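# Slot the open parts bin into the shelf gap

## Task

Take the open-fronted bin sitting on the table and place it in the empty slot in the shelf's row of bins. Its open side must face outward like its neighbours, and all of its parts must still be inside. The board overhead sits low, so tilting the bin on the way in may be needed. It counts only when the bin is pushed fully in, past the shelf's front lip, and the neighbouring bins still hold their own parts.

## Robot and tools

ROBOT. There are two arms, left_arm and right_arm. left_arm is the robot's own left and sits on the +y side; the names do not match image sides. Two head cameras, cam_head_left and cam_head_right, each give 672x504 images (pinhole with radial distortion, focal length about 595 to 600 px).

FRAME. All positions are in metres in one scene frame. z = 0 is the table top, and the origin lies above the centre of the robot's foot. +x points forward over the table, +y to the robot's left, +z up. The table's near edge is at about x = +0.15 and it may be rotated. Reported hand positions and quaternions (end_effector_quat_wxyz) can be wrong by a few cm, more at long reach. A gripper's fingers point along its own +z and close along its own y. end_effector_position is the point between the pads, about 1 cm short of the fingertips.

ROW FORMAT. Motion tools use rows of 14 numbers, each in [-1, 1]: left_arm dx, dy, dz, rx, ry, rz, opening, then right_arm in that same order. dx, dy, dz are an offset along scene axes; rx, ry, rz form a single rotation vector, turning the gripper about its own position. Scale: 1.0 equals 0.6 m or 180 degrees. Offsets count from the arm's Hand target (the last commanded pose), not from where the gripper physically sits. The opening is absolute, not an offset: +1 fully open (0.094 m), -1 closed. Both arms always need their 7 numbers. To leave an arm as it is, send six zeros plus its current opening; a 0 in the opening slot commands a half-open gripper.

execute_actions. Argument actions is a list of actions; each action is a list of up to 15 rows, one row per control step of 1/30 s. If fewer than 15 rows are given, the last row is held for the remaining steps. Every row inside one action is measured from that action's starting Hand target, so rows do not add up. The next action or call starts from the new Hand target, so repeating an offset moves farther. An empty list just reports state. The optional cameras argument picks which cameras to return: omitted, null or ["all"] gives all, [] gives none, and an unknown name invalidates the call.

move. Argument target is one row, or a list of up to 15 rows. In a list, every row is measured from the same starting Hand targets, not from the previous row. Each gripper follows a straight line and turns the shorter way. speed is each arm's top speed in m/s, 0.002 to 4.3, default 0.25; rotation is capped at twice that in rad/s. Give one number, or one per target. blend (m) rounds corners at intermediate targets. opening_speed changes openings gradually, in scale units per second, at least 0.2. With blocking=false, the call returns after about 0.5 s while the move keeps running. Paths last 0.5 to 10 s and all end together. They ignore obstacles and the other arm, lag behind and overshoot more at high speed or with a nearly straight arm. Routing near an arm's own base can flip its shoulder, so go around. The first target's opening is sent immediately. Later targets' openings are applied once everything is at rest there. The result ends with a move: line, for example done, off_target, moving, held or fault, plus limits: paced means the sent pose was clipped, held means steps were withheld. done means at rest within 10 mm and 2 degrees; neither done nor off_target says anything about contact.

wait. seconds from 0 to 10; arms hold their last command and a running move continues. stop brakes a running move; a fast move needs room to stop. zoom_image takes camera (cam_head_left or cam_head_right) and region [x0, y0, x1, y1] in pixels, with the top-left at (0, 0) and at most 504x504; it uses that camera's latest image. finished_scene takes scene, the current scene's number, and ends it for good; the bin must stay in place without the robot.

CONTROL BEHAVIOUR. Each step, the commanded orientation is clipped to within 40 degrees of the measured one, and then damped inverse kinematics favours position. Friction and weight can leave a gripper a cm or more off target in free air. Resending, even all zeros, asks for the pose again; if the gripper still falls short, command the remaining distance. Tiny moves may not start. An arm stopped by an object keeps pushing until commanded away; to end a push, command a target on the near side of the gripper. Harder touches come from faster moves and from targets set deeper past contact.

RESULT LINES. Hand target gives the commanded pose after clipping. Tool commands gives the current opening commands. grip_measured is the finger opening on the command scale; it reads up to about 2.7 mm wide when empty, and under a full squeeze it reads a bit narrower than the part. The last Joint positions value is the opening in metres. Joint velocities showing within noise means the arm is still. Joint torques include gravity, with offsets and noise; entries 3 and 4 wrap at ±28 N m. grip_effort_nm is the gripper motor effort (negative means closing); it is not a pad force. Step readings list hand positions at some steps, for execute_actions only. Joint ranges (rad): waist -2.880 to 2.880, shoulder 0 to 3.142, elbow 0 to 3.019 (straight at 2.964), wrist pitch -1.693 to 1.571, wrist yaw -1.571 to 1.571, wrist roll -2.094 to 2.094.

GRIPPING. Pads squeeze with roughly 50 to 64 N each and reach full force about 0.05 below the touch reading. To release, command an opening well above grip_measured. Close slowly on fragile items.

AVOID. Do not drop the bin, spill its parts, or knock parts out of the other bins. Do not let anything leave the table, release items while they move, slam, hit or push hard. Keep the arms from striking or squeezing each other; the clearance check does not guard gripper against gripper. Loose objects may get occasional small nudges. Watch for the MOTOR HOT line: at 100 °C an arm drops for 30 s or more (OVER-TEMPERATURE FAULT). Holding loads, long reaches and pushing at unreachable poses all heat the motors.

Each tool is called after "Request:" as name(argument=value, ...) on one line, values as JSON.

## Session

Request:
execute_actions(actions=[])

Scene clock: 0.00 s.
left_arm: end_effector_position=(+0.7458, +0.1693, +0.3221) grip_measured=+1.000 grip_effort_nm=n/a end_effector_quat_wxyz=(+0.617, +0.446, +0.648, -0.011) | right_arm: end_effector_position=(+0.7347, -0.1766, +0.3764) grip_measured=+1.000 grip_effort_nm=n/a end_effector_quat_wxyz=(-0.347, +0.454, -0.804, -0.163)
Joint positions: left_arm=[1.369 1.139 0.727 1.431 0.714 1.092 0.094] | right_arm=[-1.208 0.564 0.725 0.117 -0.365 -1.233 0.094]
Joint velocities: within noise
Joint torques (N m): no reading
Motor temperatures (°C): left_arm=[29 27 26 27 29 29 26] | right_arm=[33 25 29 27 28 27 27]
Heat: left arm: hottest waist 29 °C; right arm: hottest waist 33 °C.
Hand target: left_arm +0.7457, +0.1695, +0.3254; +0.619, +0.446, +0.647, -0.009 | right_arm +0.7357, -0.1763, +0.3743; +0.347, -0.454, +0.804, +0.163
Tool commands: left_gripper/opening=+1.0 right_gripper/opening=+1.0

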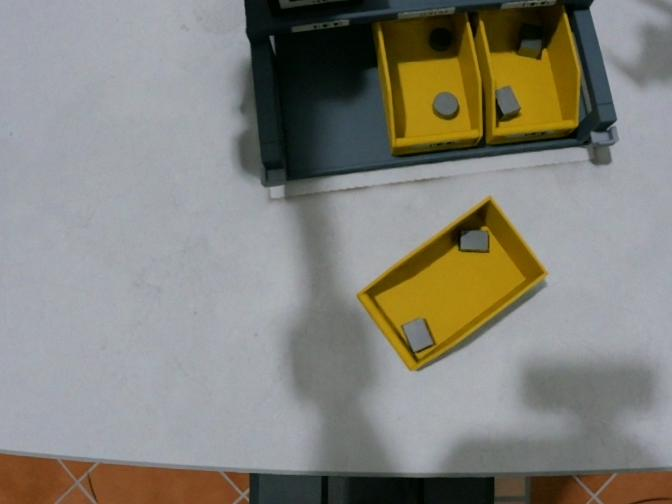

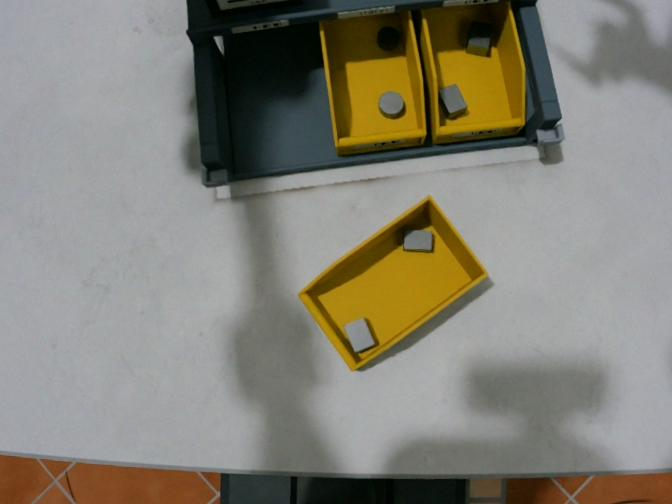

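Request:
zoom_image(camera="cam_head_left", region=[220, 0, 640, 210])

Request:
zoom_image(camera="cam_head_left", region=[340, 180, 570, 390])

Scaled by 1.200.

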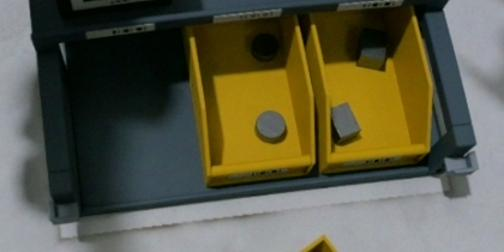

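Scaled by 2.191.

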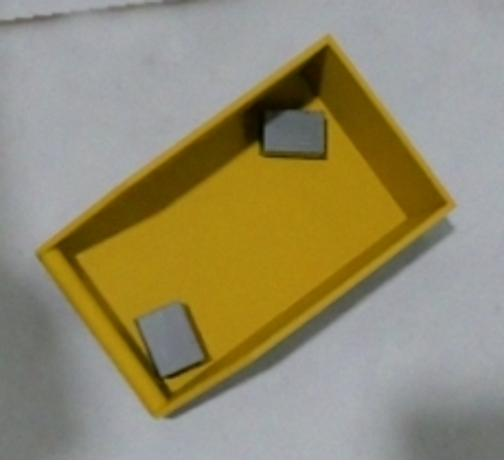

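Request:
move(target=[-0.1, 0.1, 0.1, 0, 0, 0, 1, -0.1, -0.1, 0.1, 0, 0, 0, 1], speed=0.15)

Scene clock: 14.23 s.
left_arm: end_effector_position=(+0.6905, +0.2285, +0.3806) grip_measured=+1.000 grip_effort_nm=-0.017 end_effector_quat_wxyz=(+0.589, +0.465, +0.661, -0.013) | right_arm: end_effector_position=(+0.6771, -0.2341, +0.4350) grip_measured=+1.000 grip_effort_nm=0.022 end_effector_quat_wxyz=(-0.350, +0.458, -0.801, -0.164)
Joint positions: left_arm=[1.595 0.961 0.504 1.569 0.809 0.895 0.094] | right_arm=[-1.599 0.286 0.556 0.083 -0.744 -1.101 0.094]
Joint velocities: within noise
Joint torques (N m): left_arm=[-0.38 -14.39 -3.19 2.62 0.36 -0.28] | right_arm=[0.97 -11.05 2.47 0.87 -0.63 0.32]
Motor temperatures (°C): left_arm=[29 28 26 27 29 28 26] | right_arm=[33 26 29 27 28 27 27]
Heat: left arm: hottest waist 29 °C; right arm: hottest waist 33 °C.
Hand target: left_arm +0.6857, +0.2295, +0.3854; +0.619, +0.446, +0.646, -0.009 | right_arm +0.6756, -0.2362, +0.4343; +0.346, -0.454, +0.804, +0.163
Off the commanded pose: left_arm 0.007 m, 4 deg | right_arm 0.003 m, 1 deg.
joint sent to its limit (left arm) — joint 4 (wrist pitch), upper limit. The joint targets are off in orientation, not in position.
move: off_target (left_arm)

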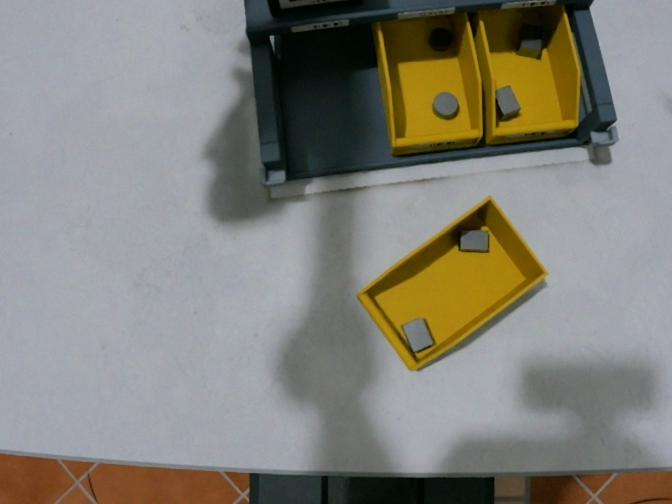

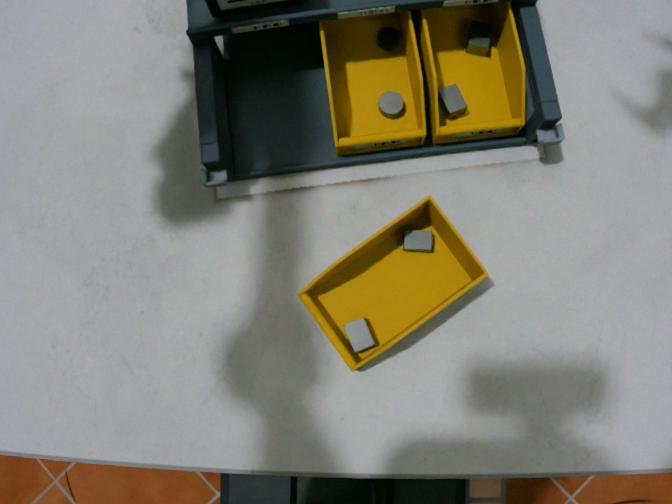

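Request:
move(target=[0, 0, 0, 0, 0, 0, 1, -0.46, 0.0, -0.15, 0, 0, 0, 1], speed=0.2)

Scene clock: 20.73 s.
left_arm: end_effector_position=(+0.6905, +0.2285, +0.3806) grip_measured=+1.000 grip_effort_nm=-0.012 end_effector_quat_wxyz=(+0.589, +0.464, +0.661, -0.013) | right_arm: end_effector_position=(+0.4025, -0.2336, +0.3390) grip_measured=+1.000 grip_effort_nm=0.022 end_effector_quat_wxyz=(+0.310, -0.465, +0.806, +0.193)
Joint positions: left_arm=[1.595 0.961 0.504 1.569 0.809 0.894 0.094] | right_arm=[-1.87 1.384 0.13 1.562 -1.003 -1.051 0.094]
Joint velocities: within noise
Joint torques (N m): left_arm=[-0.44 -14.04 -3.11 2.73 0.38 -0.33] | right_arm=[-1.55 -7.36 -7.62 1.2 -0.6 0.02]
Motor temperatures (°C): left_arm=[29 28 26 27 29 28 26] | right_arm=[33 26 29 27 28 26 27]
Heat: left arm: hottest waist 29 °C; right arm: hottest waist 33 °C.
Hand target: left_arm +0.6857, +0.2295, +0.3854; +0.619, +0.446, +0.646, -0.009 | right_arm +0.3997, -0.2363, +0.3443; +0.346, -0.454, +0.804, +0.163
Off the commanded pose: left_arm 0.007 m, 4 deg | right_arm 0.006 m, 6 deg.
joint sent to its limit (left arm) — joint 4 (wrist pitch), upper limit. The joint targets are off in orientation, not in position.
joint sent to its limit (right arm) — joint 4 (wrist pitch), upper limit. The joint targets are off in orientation, not in position.
move: off_target (left_arm, right_arm)

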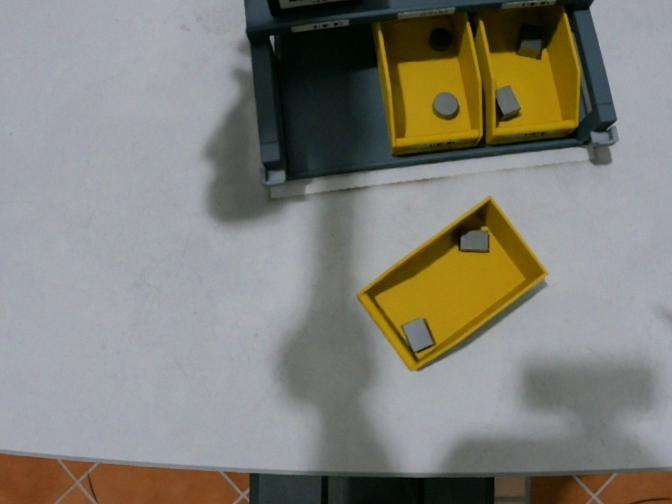

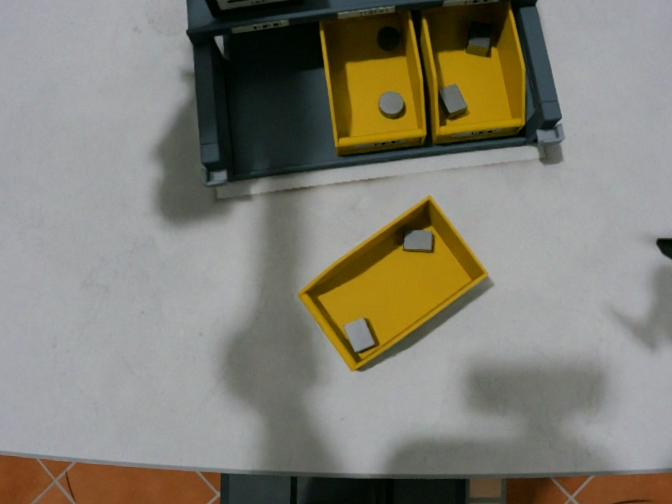

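Request:
move(target=[0, 0, 0, 0, 0, 0, 1, 0, 0.144, -0.074, -0.169, 0.187, -0.132, 1], speed=0.2)

Scene clock: 52.83 s.
left_arm: end_effector_position=(+0.6905, +0.2285, +0.3806) grip_measured=+1.000 grip_effort_nm=-0.017 end_effector_quat_wxyz=(+0.589, +0.464, +0.661, -0.013) | right_arm: end_effector_position=(+0.4020, -0.1554, +0.2993) grip_measured=+1.000 grip_effort_nm=0.027 end_effector_quat_wxyz=(+0.003, -0.294, +0.956, -0.007)
Joint positions: left_arm=[1.595 0.961 0.504 1.569 0.809 0.893 0.094] | right_arm=[-0.98 1.2 0.211 0.969 0.6 -0.801 0.094]
Joint velocities: within noise
Joint torques (N m): left_arm=[-0.38 -14.68 -3.1 2.81 0.37 -0.3] | right_arm=[5.3 -5.77 -5.09 -0.35 -0.01 0.27]
Motor temperatures (°C): left_arm=[29 28 26 27 28 28 26] | right_arm=[33 26 30 27 28 26 26]
Heat: left arm: hottest waist 29 °C; right arm: hottest waist 33 °C.
Hand target: left_arm +0.6857, +0.2295, +0.3854; +0.619, +0.446, +0.646, -0.009 | right_arm +0.3998, -0.1499, +0.2998; +0.000, -0.291, +0.957, +0.000
Off the commanded pose: left_arm 0.007 m, 4 deg | right_arm 0.006 m, 1 deg.
joint sent to its limit (left arm) — joint 4 (wrist pitch), upper limit. The joint targets are off in orientation, not in position.
move: off_target (left_arm)

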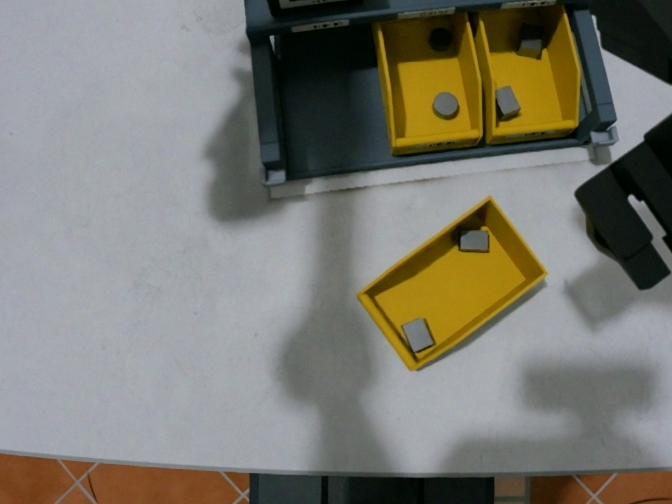

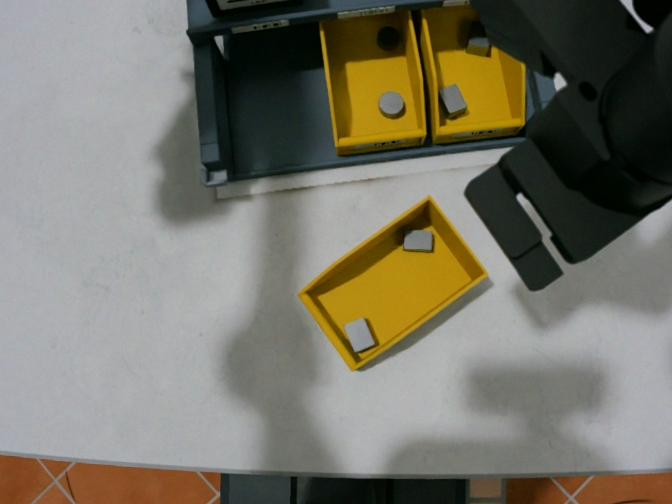

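Request:
zoom_image(camera="cam_head_right", region=[420, 0, 672, 340])

Request:
zoom_image(camera="cam_head_left", region=[520, 80, 672, 340])

Scaled by 1.482.

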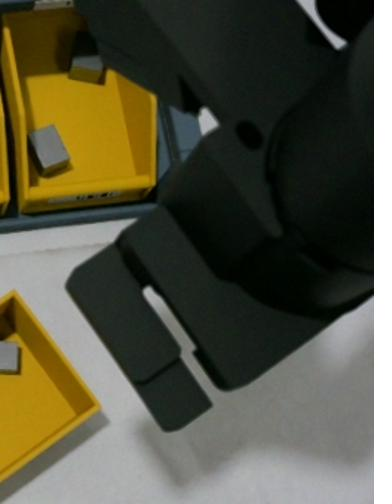

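Scaled by 1.938.

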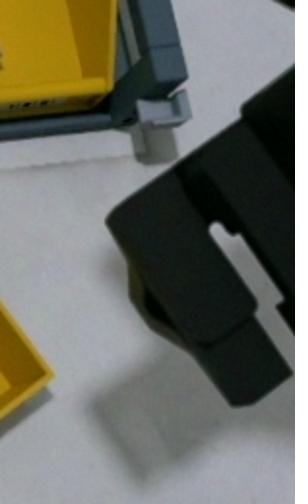

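Request:
zoom_image(camera="cam_head_left", region=[240, 0, 400, 200])

Request:
zoom_image(camera="cam_head_right", region=[180, 0, 340, 200])

Scaled by 2.520.

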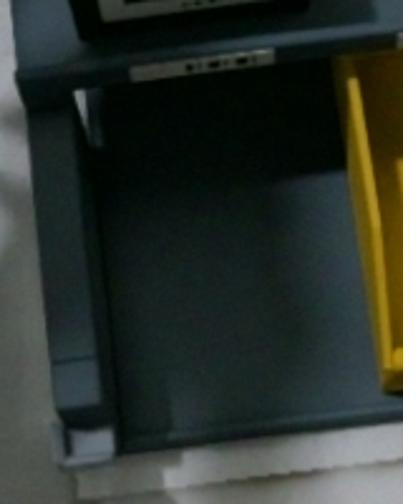

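Scaled by 2.520.

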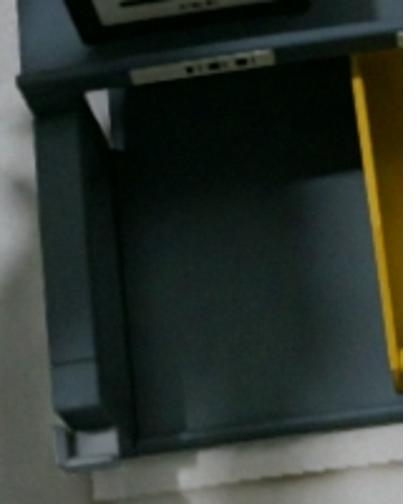

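Request:
move(target=[0, 0, 0, 0, 0, 0, 1, 0, 0.1667, -0.1, 0.456, -0.243, 0.243, 1], speed=0.2)

Scene clock: 71.97 s.
left_arm: end_effector_position=(+0.6905, +0.2285, +0.3806) grip_measured=+1.000 grip_effort_nm=-0.017 end_effector_quat_wxyz=(+0.589, +0.464, +0.661, -0.013) | right_arm: end_effector_position=(+0.4121, -0.0551, +0.2488) grip_measured=+1.000 grip_effort_nm=0.017 end_effector_quat_wxyz=(+0.472, -0.474, +0.576, +0.469)
Joint positions: left_arm=[1.595 0.961 0.504 1.569 0.809 0.893 0.094] | right_arm=[-1.425 1.549 0.697 0.412 -1.289 -1.886 0.094]
Joint velocities: within noise
Joint torques (N m): left_arm=[-0.32 -14.33 -3.02 2.51 0.35 -0.36] | right_arm=[3.78 -8.06 -6.41 -0.23 -0.7 0.18]
Motor temperatures (°C): left_arm=[29 28 26 27 28 28 26] | right_arm=[33 26 30 27 28 26 26]
Heat: left arm: hottest waist 29 °C; right arm: hottest waist 33 °C.
Hand target: left_arm +0.6858, +0.2295, +0.3854; +0.618, +0.446, +0.647, -0.010 | right_arm +0.4110, -0.0550, +0.2498; +0.472, -0.474, +0.577, +0.469 (not the last commanded pose)
Off the commanded pose: left_arm 0.007 m, 4 deg | right_arm 0.016 m, 10 deg.
joint sent to its limit (left arm) — joint 4 (wrist pitch), upper limit.
move: held (right_arm; a check stopped the path), off_target (left_arm; braked when a check withheld steps of right_arm); limits=held
pose unreachable (right arm): on one or more control steps of this call, first in action 0 (counted from 0), this arm could not follow its commanded pose, so it was not sent that pose on those steps. It may still have moved: this result reports where it is.
cause: moving toward the commanded pose would bring two parts of the arm too close to each other (its wrist (the part past joint 4) and its wrist camera, with joints 5 (wrist yaw) and 6 (wrist roll) between them).

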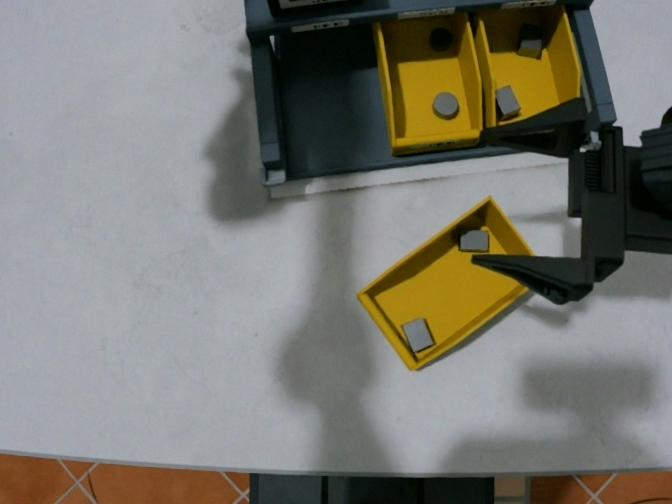

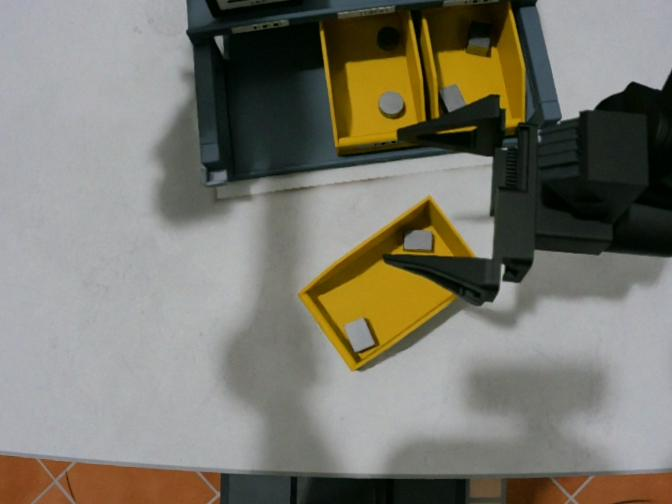

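Request:
zoom_image(camera="cam_head_left", region=[440, 90, 640, 330])

Request:
zoom_image(camera="cam_head_right", region=[360, 90, 560, 330])

Scaled by 2.100.

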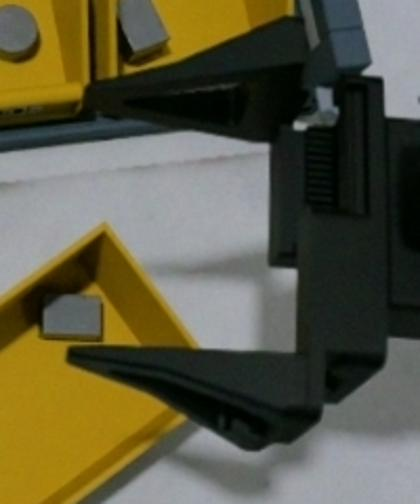

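Scaled by 2.100.

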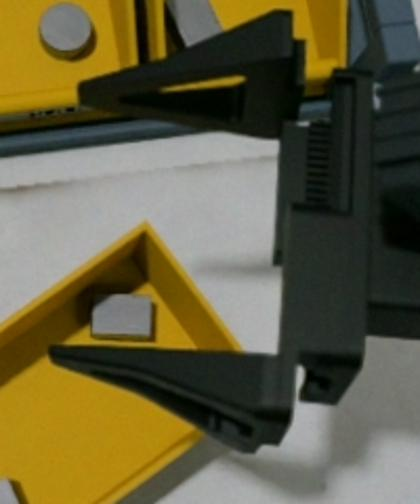

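Request:
move(target=[0, 0, 0, 0, 0, 0, 1, -0.02, 0.05, -0.05, 0, 0, 0, -1], speed=0.2)

Request:
zoom_image(camera="cam_head_left", region=[380, 140, 480, 240])

Request:
zoom_image(camera="cam_head_right", region=[300, 140, 400, 240])

Scene clock: 77.17 s.
left_arm: end_effector_position=(+0.6905, +0.2285, +0.3806) grip_measured=+1.000 grip_effort_nm=-0.017 end_effector_quat_wxyz=(+0.589, +0.464, +0.661, -0.013) | right_arm: end_effector_position=(+0.4002, -0.0309, +0.2198) grip_measured=-0.994 grip_effort_nm=-0.320 end_effector_quat_wxyz=(+0.472, -0.478, +0.576, +0.465)
Joint positions: left_arm=[1.595 0.961 0.504 1.569 0.809 0.893 0.094] | right_arm=[-1.385 1.664 0.762 0.523 -1.244 -1.832 0]
Joint velocities: within noise
Joint torques (N m): left_arm=[-0.15 -14.56 -3.15 2.58 0.4 -0.28] | right_arm=[4.78 -6.18 -5.86 0.01 -0.63 0.26]
Motor temperatures (°C): left_arm=[29 28 26 27 28 28 26] | right_arm=[33 26 30 27 28 26 26]
Heat: left arm: hottest waist 29 °C; right arm: hottest waist 33 °C.
Hand target: left_arm +0.6858, +0.2295, +0.3854; +0.618, +0.446, +0.647, -0.010 | right_arm +0.3990, -0.0251, +0.2198; +0.472, -0.474, +0.577, +0.469
Off the commanded pose: left_arm 0.007 m, 4 deg | right_arm 0.006 m, 1 deg.
joint sent to its limit (left arm) — joint 4 (wrist pitch), upper limit. The joint targets are off in orientation, not in position.
move: off_target (left_arm)

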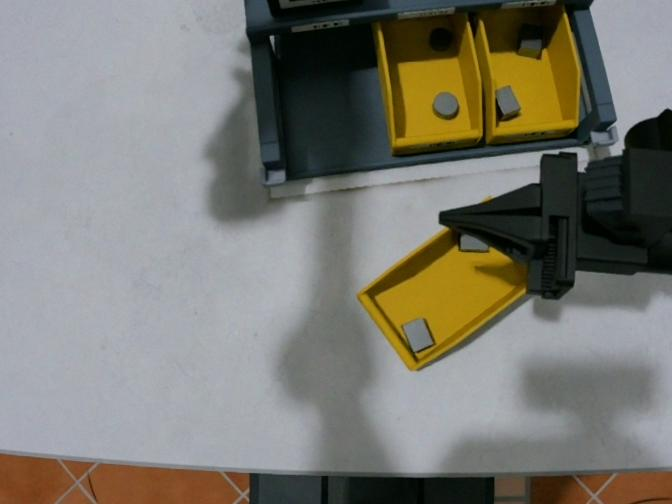

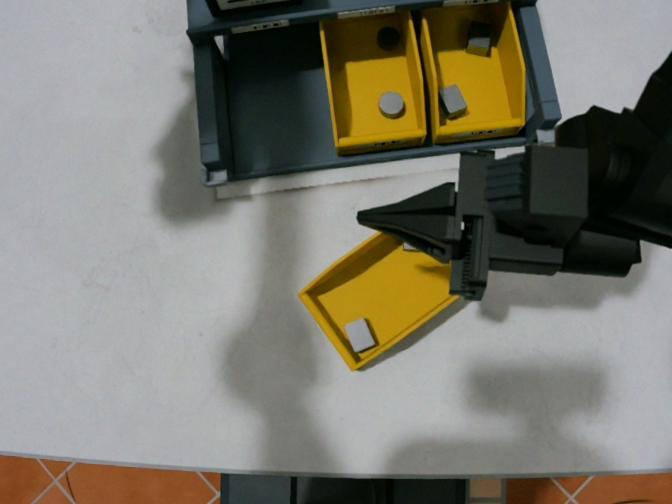

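Scaled by 5.040.

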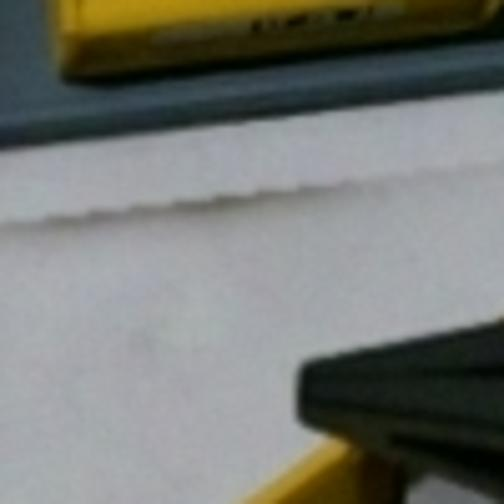

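Scaled by 5.040.

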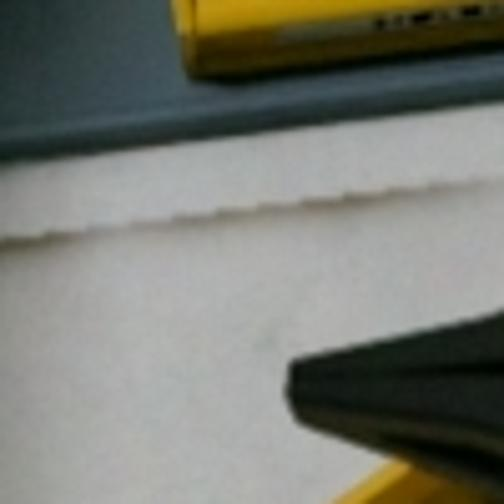

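Request:
move(target=[0, 0, 0, 0, 0, 0, 1, 0, 0.0, -0.12, 0, 0, 0, -1], speed=0.2)

Request:
zoom_image(camera="cam_head_left", region=[370, 150, 470, 250])

Request:
zoom_image(camera="cam_head_right", region=[300, 150, 400, 250])

Scene clock: 80.97 s.
left_arm: end_effector_position=(+0.6905, +0.2285, +0.3806) grip_measured=+1.000 grip_effort_nm=-0.017 end_effector_quat_wxyz=(+0.589, +0.464, +0.661, -0.013) | right_arm: end_effector_position=(+0.4075, -0.0184, +0.1527) grip_measured=-0.994 grip_effort_nm=-0.325 end_effector_quat_wxyz=(+0.479, -0.472, +0.573, +0.469)
Joint positions: left_arm=[1.595 0.961 0.504 1.569 0.809 0.893 0.094] | right_arm=[-1.385 1.801 0.975 0.444 -1.265 -1.833 0]
Joint velocities: within noise
Joint torques (N m): left_arm=[-0.26 -14.15 -3.02 2.69 0.33 -0.31] | right_arm=[3.08 -6.24 -5.75 -0.96 -0.8 0.06]
Motor temperatures (°C): left_arm=[29 28 26 27 28 28 26] | right_arm=[33 26 30 27 28 26 26]
Heat: left arm: hottest waist 29 °C; right arm: hottest waist 33 °C.
Hand target: left_arm +0.6858, +0.2295, +0.3854; +0.618, +0.446, +0.647, -0.010 | right_arm +0.3990, -0.0250, +0.1478; +0.472, -0.474, +0.577, +0.469
Off the commanded pose: left_arm 0.007 m, 4 deg | right_arm 0.012 m, 1 deg.
joint sent to its limit (left arm) — joint 4 (wrist pitch), upper limit. The joint targets are off in orientation, not in position.
move: off_target (left_arm, right_arm)

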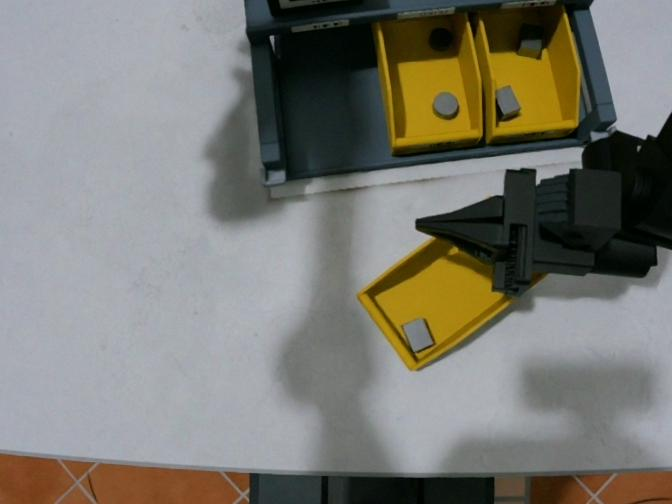

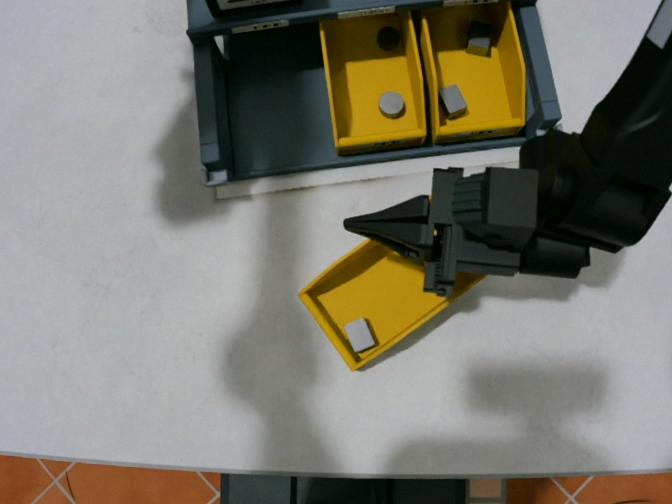

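Scaled by 5.040.

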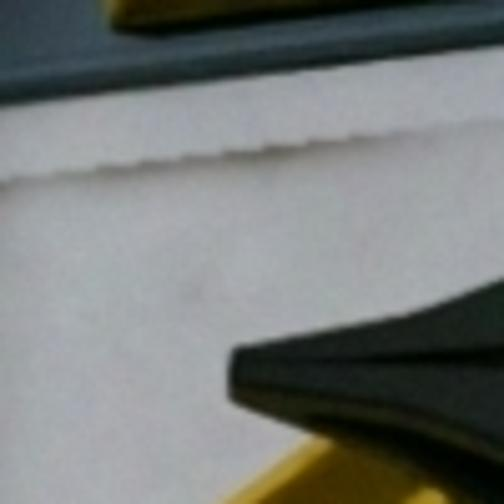

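Scaled by 5.040.

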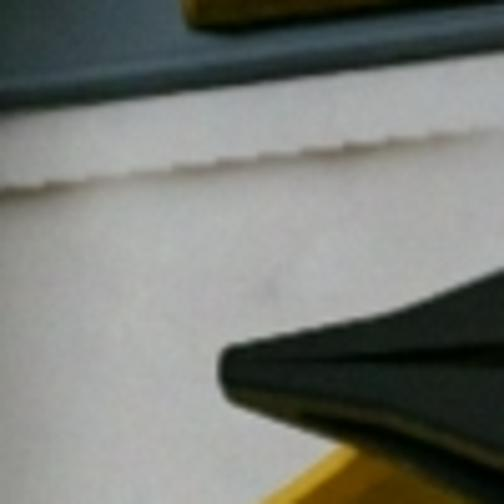

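Request:
move(target=[0, 0, 0, 0, 0, 0, 1, -0.2, 0.05, 0.0, 0, 0, 0, -1], speed=0.2)

Scene clock: 85.07 s.
left_arm: end_effector_position=(+0.6905, +0.2285, +0.3806) grip_measured=+1.000 grip_effort_nm=-0.007 end_effector_quat_wxyz=(+0.589, +0.464, +0.661, -0.013) | right_arm: end_effector_position=(+0.2788, +0.0101, +0.1470) grip_measured=-0.994 grip_effort_nm=-0.320 end_effector_quat_wxyz=(+0.476, -0.472, +0.573, +0.472)
Joint positions: left_arm=[1.595 0.961 0.504 1.569 0.809 0.893 0.094] | right_arm=[-1.385 2.112 0.975 0.735 -1.263 -1.847 0]
Joint velocities: within noise
Joint torques (N m): left_arm=[-0.56 -14.51 -3.02 2.76 0.35 -0.28] | right_arm=[4.42 -3.25 -7.97 0.06 -0.57 0.21]
Motor temperatures (°C): left_arm=[29 28 26 27 28 28 26] | right_arm=[33 26 31 27 28 26 26]
Heat: left arm: hottest waist 29 °C; right arm: hottest waist 33 °C.
Hand target: left_arm +0.6858, +0.2295, +0.3854; +0.618, +0.446, +0.647, -0.010 | right_arm +0.2789, +0.0050, +0.1479; +0.472, -0.474, +0.577, +0.469
Off the commanded pose: left_arm 0.007 m, 4 deg | right_arm 0.005 m, 1 deg.
joint sent to its limit (left arm) — joint 4 (wrist pitch), upper limit. The joint targets are off in orientation, not in position.
move: off_target (left_arm)

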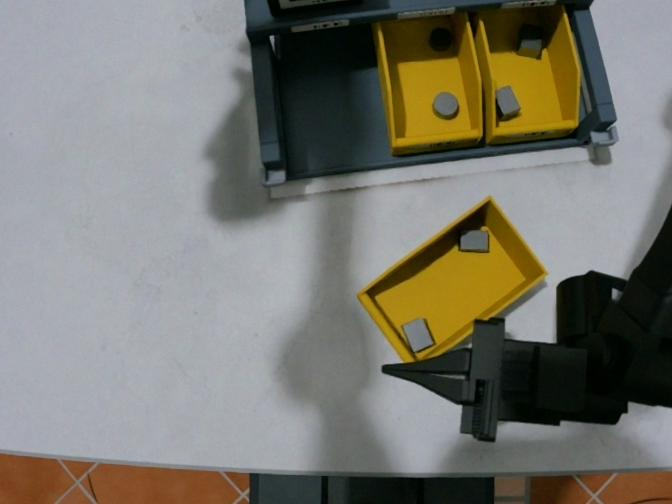

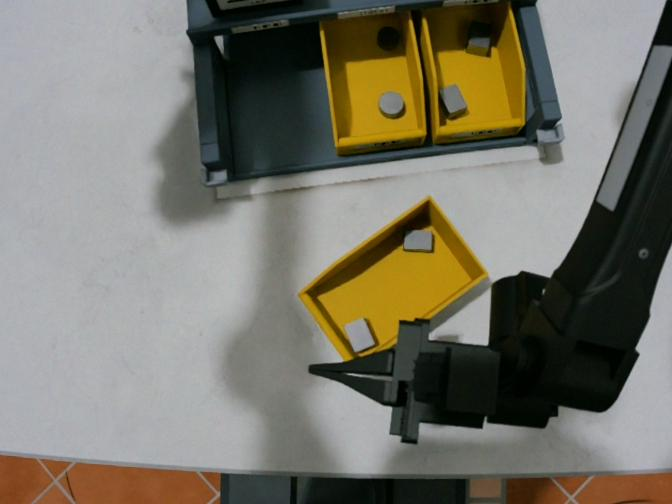

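Request:
zoom_image(camera="cam_head_left", region=[350, 320, 450, 420])

Request:
zoom_image(camera="cam_head_right", region=[280, 320, 380, 420])

Request:
move(target=[0, 0, 0, 0, 0, 0, 1, 0.0, 0.2, 0.0, 0, 0, 0, -1], speed=0.2)

Scaled by 5.040.

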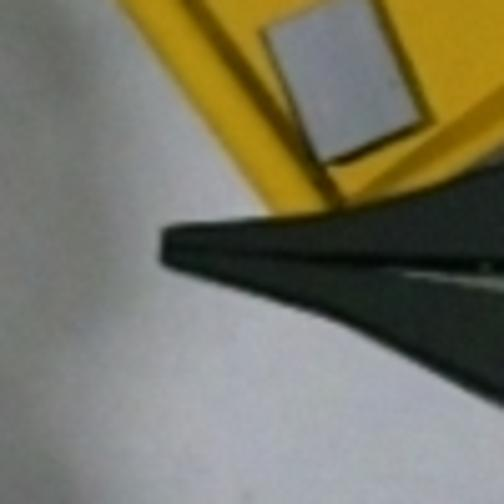

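Scaled by 5.040.

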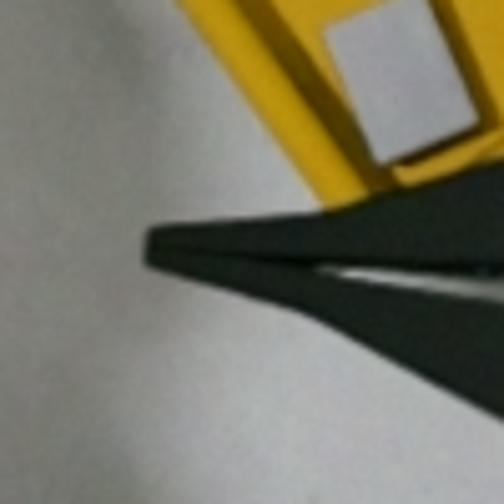

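Scene clock: 87.30 s.
left_arm: end_effector_position=(+0.6905, +0.2285, +0.3806) grip_measured=+1.000 grip_effort_nm=-0.007 end_effector_quat_wxyz=(+0.589, +0.464, +0.661, -0.013) | right_arm: end_effector_position=(+0.2803, +0.1248, +0.1501) grip_measured=-0.994 grip_effort_nm=-0.325 end_effector_quat_wxyz=(+0.474, -0.476, +0.573, +0.470)
Joint positions: left_arm=[1.595 0.961 0.504 1.569 0.809 0.893 0.094] | right_arm=[-1.174 2.224 1.068 0.908 -1.055 -1.684 0]
Joint velocities: within noise
Joint torques (N m): left_arm=[-0.15 -13.92 -3.03 2.69 0.35 -0.26] | right_arm=[8.76 -1.08 -6.45 0.1 -0.61 0.31]
Motor temperatures (°C): left_arm=[29 28 26 27 28 28 25] | right_arm=[33 26 31 27 28 26 26]
Heat: left arm: hottest waist 29 °C; right arm: hottest waist 33 °C.
Hand target: left_arm +0.6858, +0.2295, +0.3854; +0.618, +0.446, +0.647, -0.010 | right_arm +0.2789, +0.1251, +0.1480; +0.472, -0.474, +0.577, +0.469
Off the commanded pose: left_arm 0.007 m, 4 deg | right_arm 0.003 m, 1 deg.
joint sent to its limit (left arm) — joint 4 (wrist pitch), upper limit. The joint targets are off in orientation, not in position.
move: off_target (left_arm)

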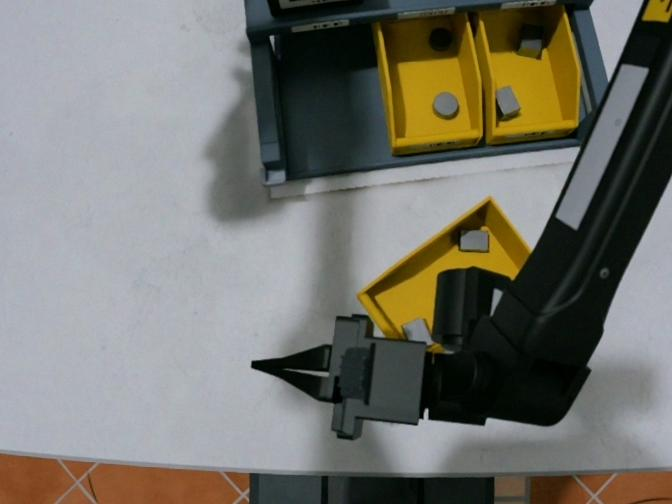

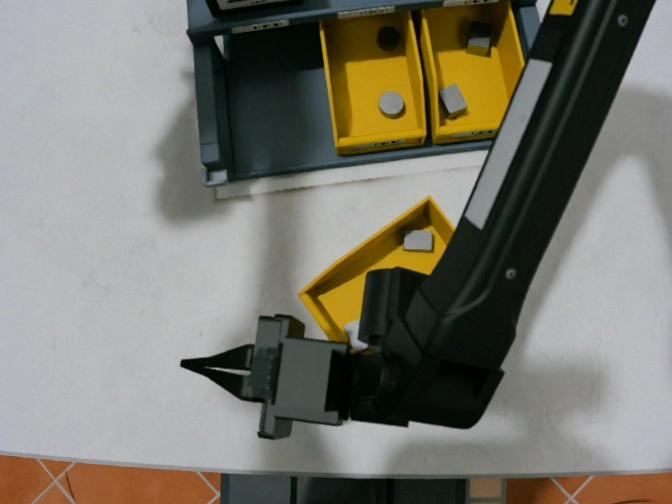

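Request:
zoom_image(camera="cam_head_left", region=[220, 320, 320, 420])

Request:
zoom_image(camera="cam_head_right", region=[150, 320, 250, 420])

Request:
move(target=[0, 0, 0, 0, 0, 0, 1, 0.25, 0.02, 0.1, 0, 0, 0, -1], speed=0.2)

Request:
zoom_image(camera="cam_head_left", region=[200, 150, 360, 310])

Request:
zoom_image(camera="cam_head_right", region=[130, 150, 290, 310])

Scaled by 5.040.

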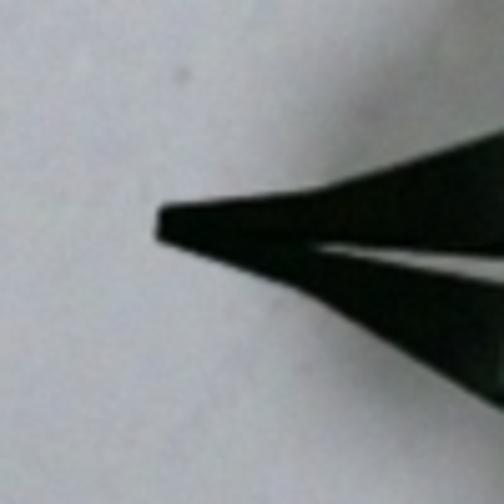

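Scaled by 5.040.

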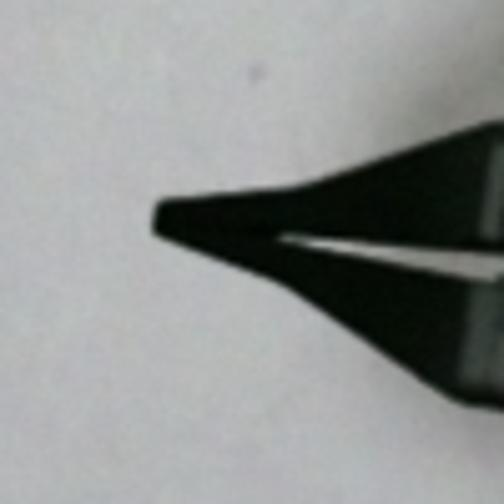

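Scene clock: 90.93 s.
left_arm: end_effector_position=(+0.6905, +0.2285, +0.3806) grip_measured=+1.000 grip_effort_nm=-0.017 end_effector_quat_wxyz=(+0.589, +0.464, +0.661, -0.013) | right_arm: end_effector_position=(+0.4459, +0.1326, +0.1957) grip_measured=-0.994 grip_effort_nm=-0.325 end_effector_quat_wxyz=(+0.487, -0.483, +0.574, +0.448)
Joint positions: left_arm=[1.595 0.961 0.504 1.569 0.809 0.893 0.094] | right_arm=[-1.063 1.837 0.982 0.7 -0.934 -1.635 0]
Joint velocities: within noise
Joint torques (N m): left_arm=[0.15 -14.39 -3.15 2.81 0.37 -0.3] | right_arm=[11.75 -6.12 -7.21 -0.54 -0.65 0.29]
Motor temperatures (°C): left_arm=[29 28 26 27 28 28 25] | right_arm=[33 26 31 27 28 26 26]
Heat: left arm: hottest waist 29 °C; right arm: hottest waist 33 °C.
Hand target: left_arm +0.6858, +0.2295, +0.3854; +0.618, +0.446, +0.647, -0.010 | right_arm +0.4289, +0.1371, +0.2080; +0.472, -0.474, +0.577, +0.469
Off the commanded pose: left_arm 0.007 m, 4 deg | right_arm 0.021 m, 3 deg.
joint sent to its limit (left arm) — joint 4 (wrist pitch), upper limit. The joint targets are off in orientation, not in position.
move: off_target (left_arm, right_arm)

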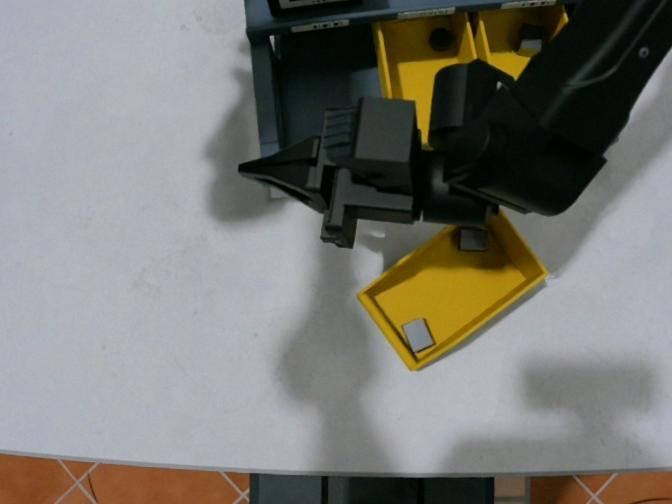

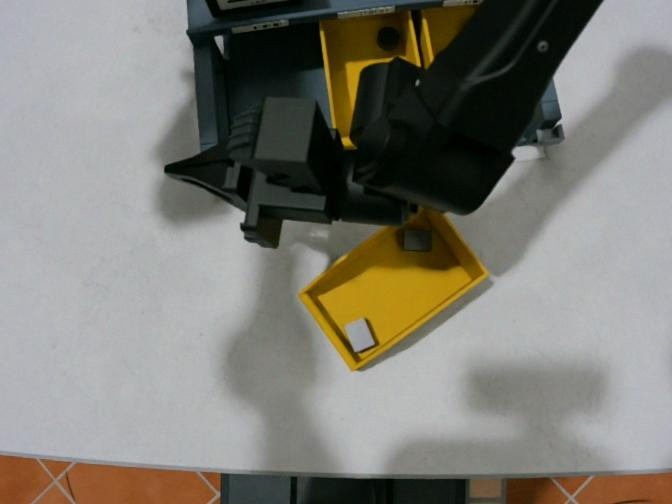

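Scaled by 3.150.

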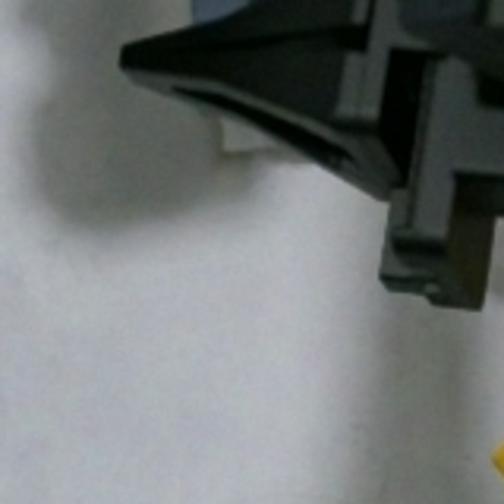

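Scaled by 3.150.

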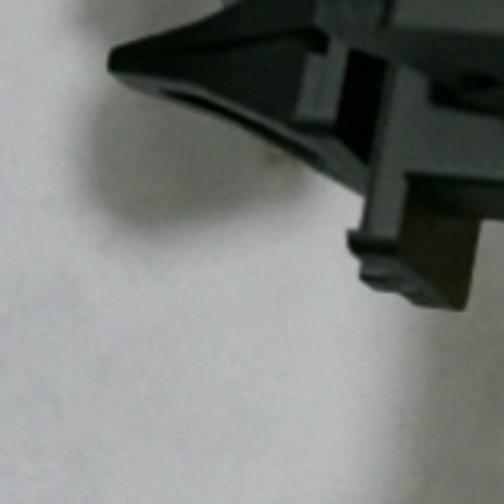

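Request:
zoom_image(camera="cam_head_left", region=[340, 270, 460, 390])

Request:
zoom_image(camera="cam_head_right", region=[280, 270, 400, 390])

Scaled by 4.200.

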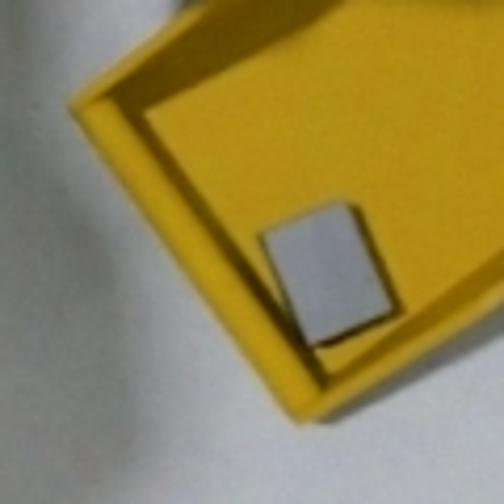

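Scaled by 4.200.

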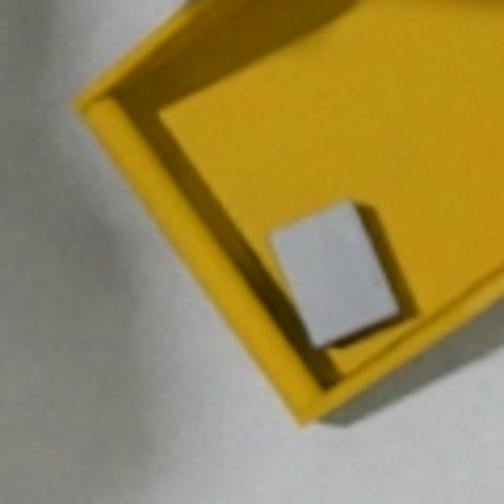

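Request:
move(target=[0, 0, 0, 0, 0, 0, 1, -0.05, -0.70, 0.153, -0.417, 0.224, -0.203, 1], speed=0.25)

Scene clock: 119.07 s.
left_arm: end_effector_position=(+0.6905, +0.2285, +0.3806) grip_measured=+1.000 grip_effort_nm=-0.012 end_effector_quat_wxyz=(+0.589, +0.464, +0.661, -0.013) | right_arm: end_effector_position=(+0.4138, -0.2811, +0.2933) grip_measured=+0.998 grip_effort_nm=0.120 end_effector_quat_wxyz=(+0.017, -0.298, +0.955, -0.002)
Joint positions: left_arm=[1.595 0.961 0.504 1.569 0.809 0.893 0.094] | right_arm=[-1.546 0.871 0.186 0.686 0.011 -0.821 0.094]
Joint velocities: within noise
Joint torques (N m): left_arm=[-0.44 -13.92 -3.18 2.63 0.36 -0.32] | right_arm=[-0.21 -8.12 -6.48 -0.34 -0.14 0.3]
Motor temperatures (°C): left_arm=[29 29 26 27 27 28 25] | right_arm=[33 26 31 27 28 26 26]
Heat: left arm: hottest waist 29 °C; right arm: hottest waist 33 °C.
Hand target: left_arm +0.6858, +0.2295, +0.3854; +0.618, +0.446, +0.647, -0.010 | right_arm +0.3989, -0.2830, +0.2998; +0.001, -0.291, +0.957, +0.001
Off the commanded pose: left_arm 0.007 m, 4 deg | right_arm 0.016 m, 2 deg.
joint sent to its limit (left arm) — joint 4 (wrist pitch), upper limit. The joint targets are off in orientation, not in position.
move: off_target (left_arm, right_arm)

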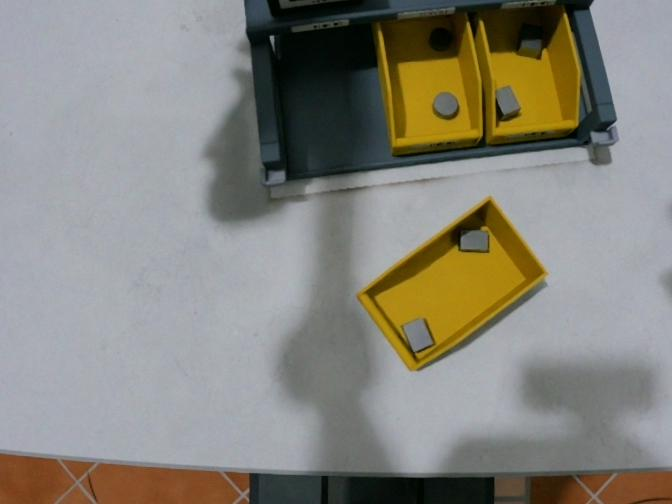

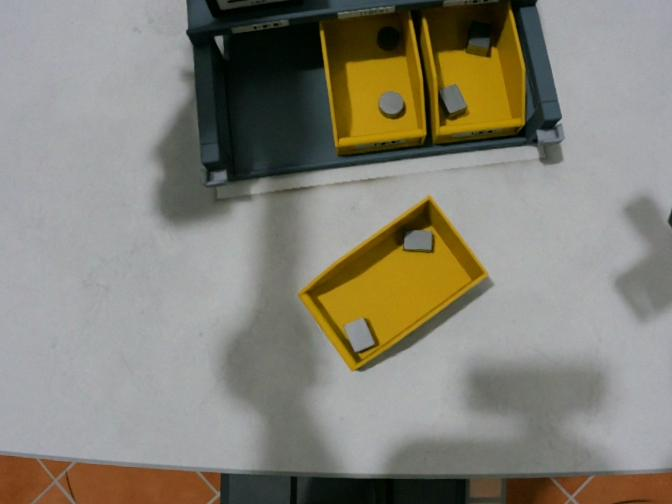

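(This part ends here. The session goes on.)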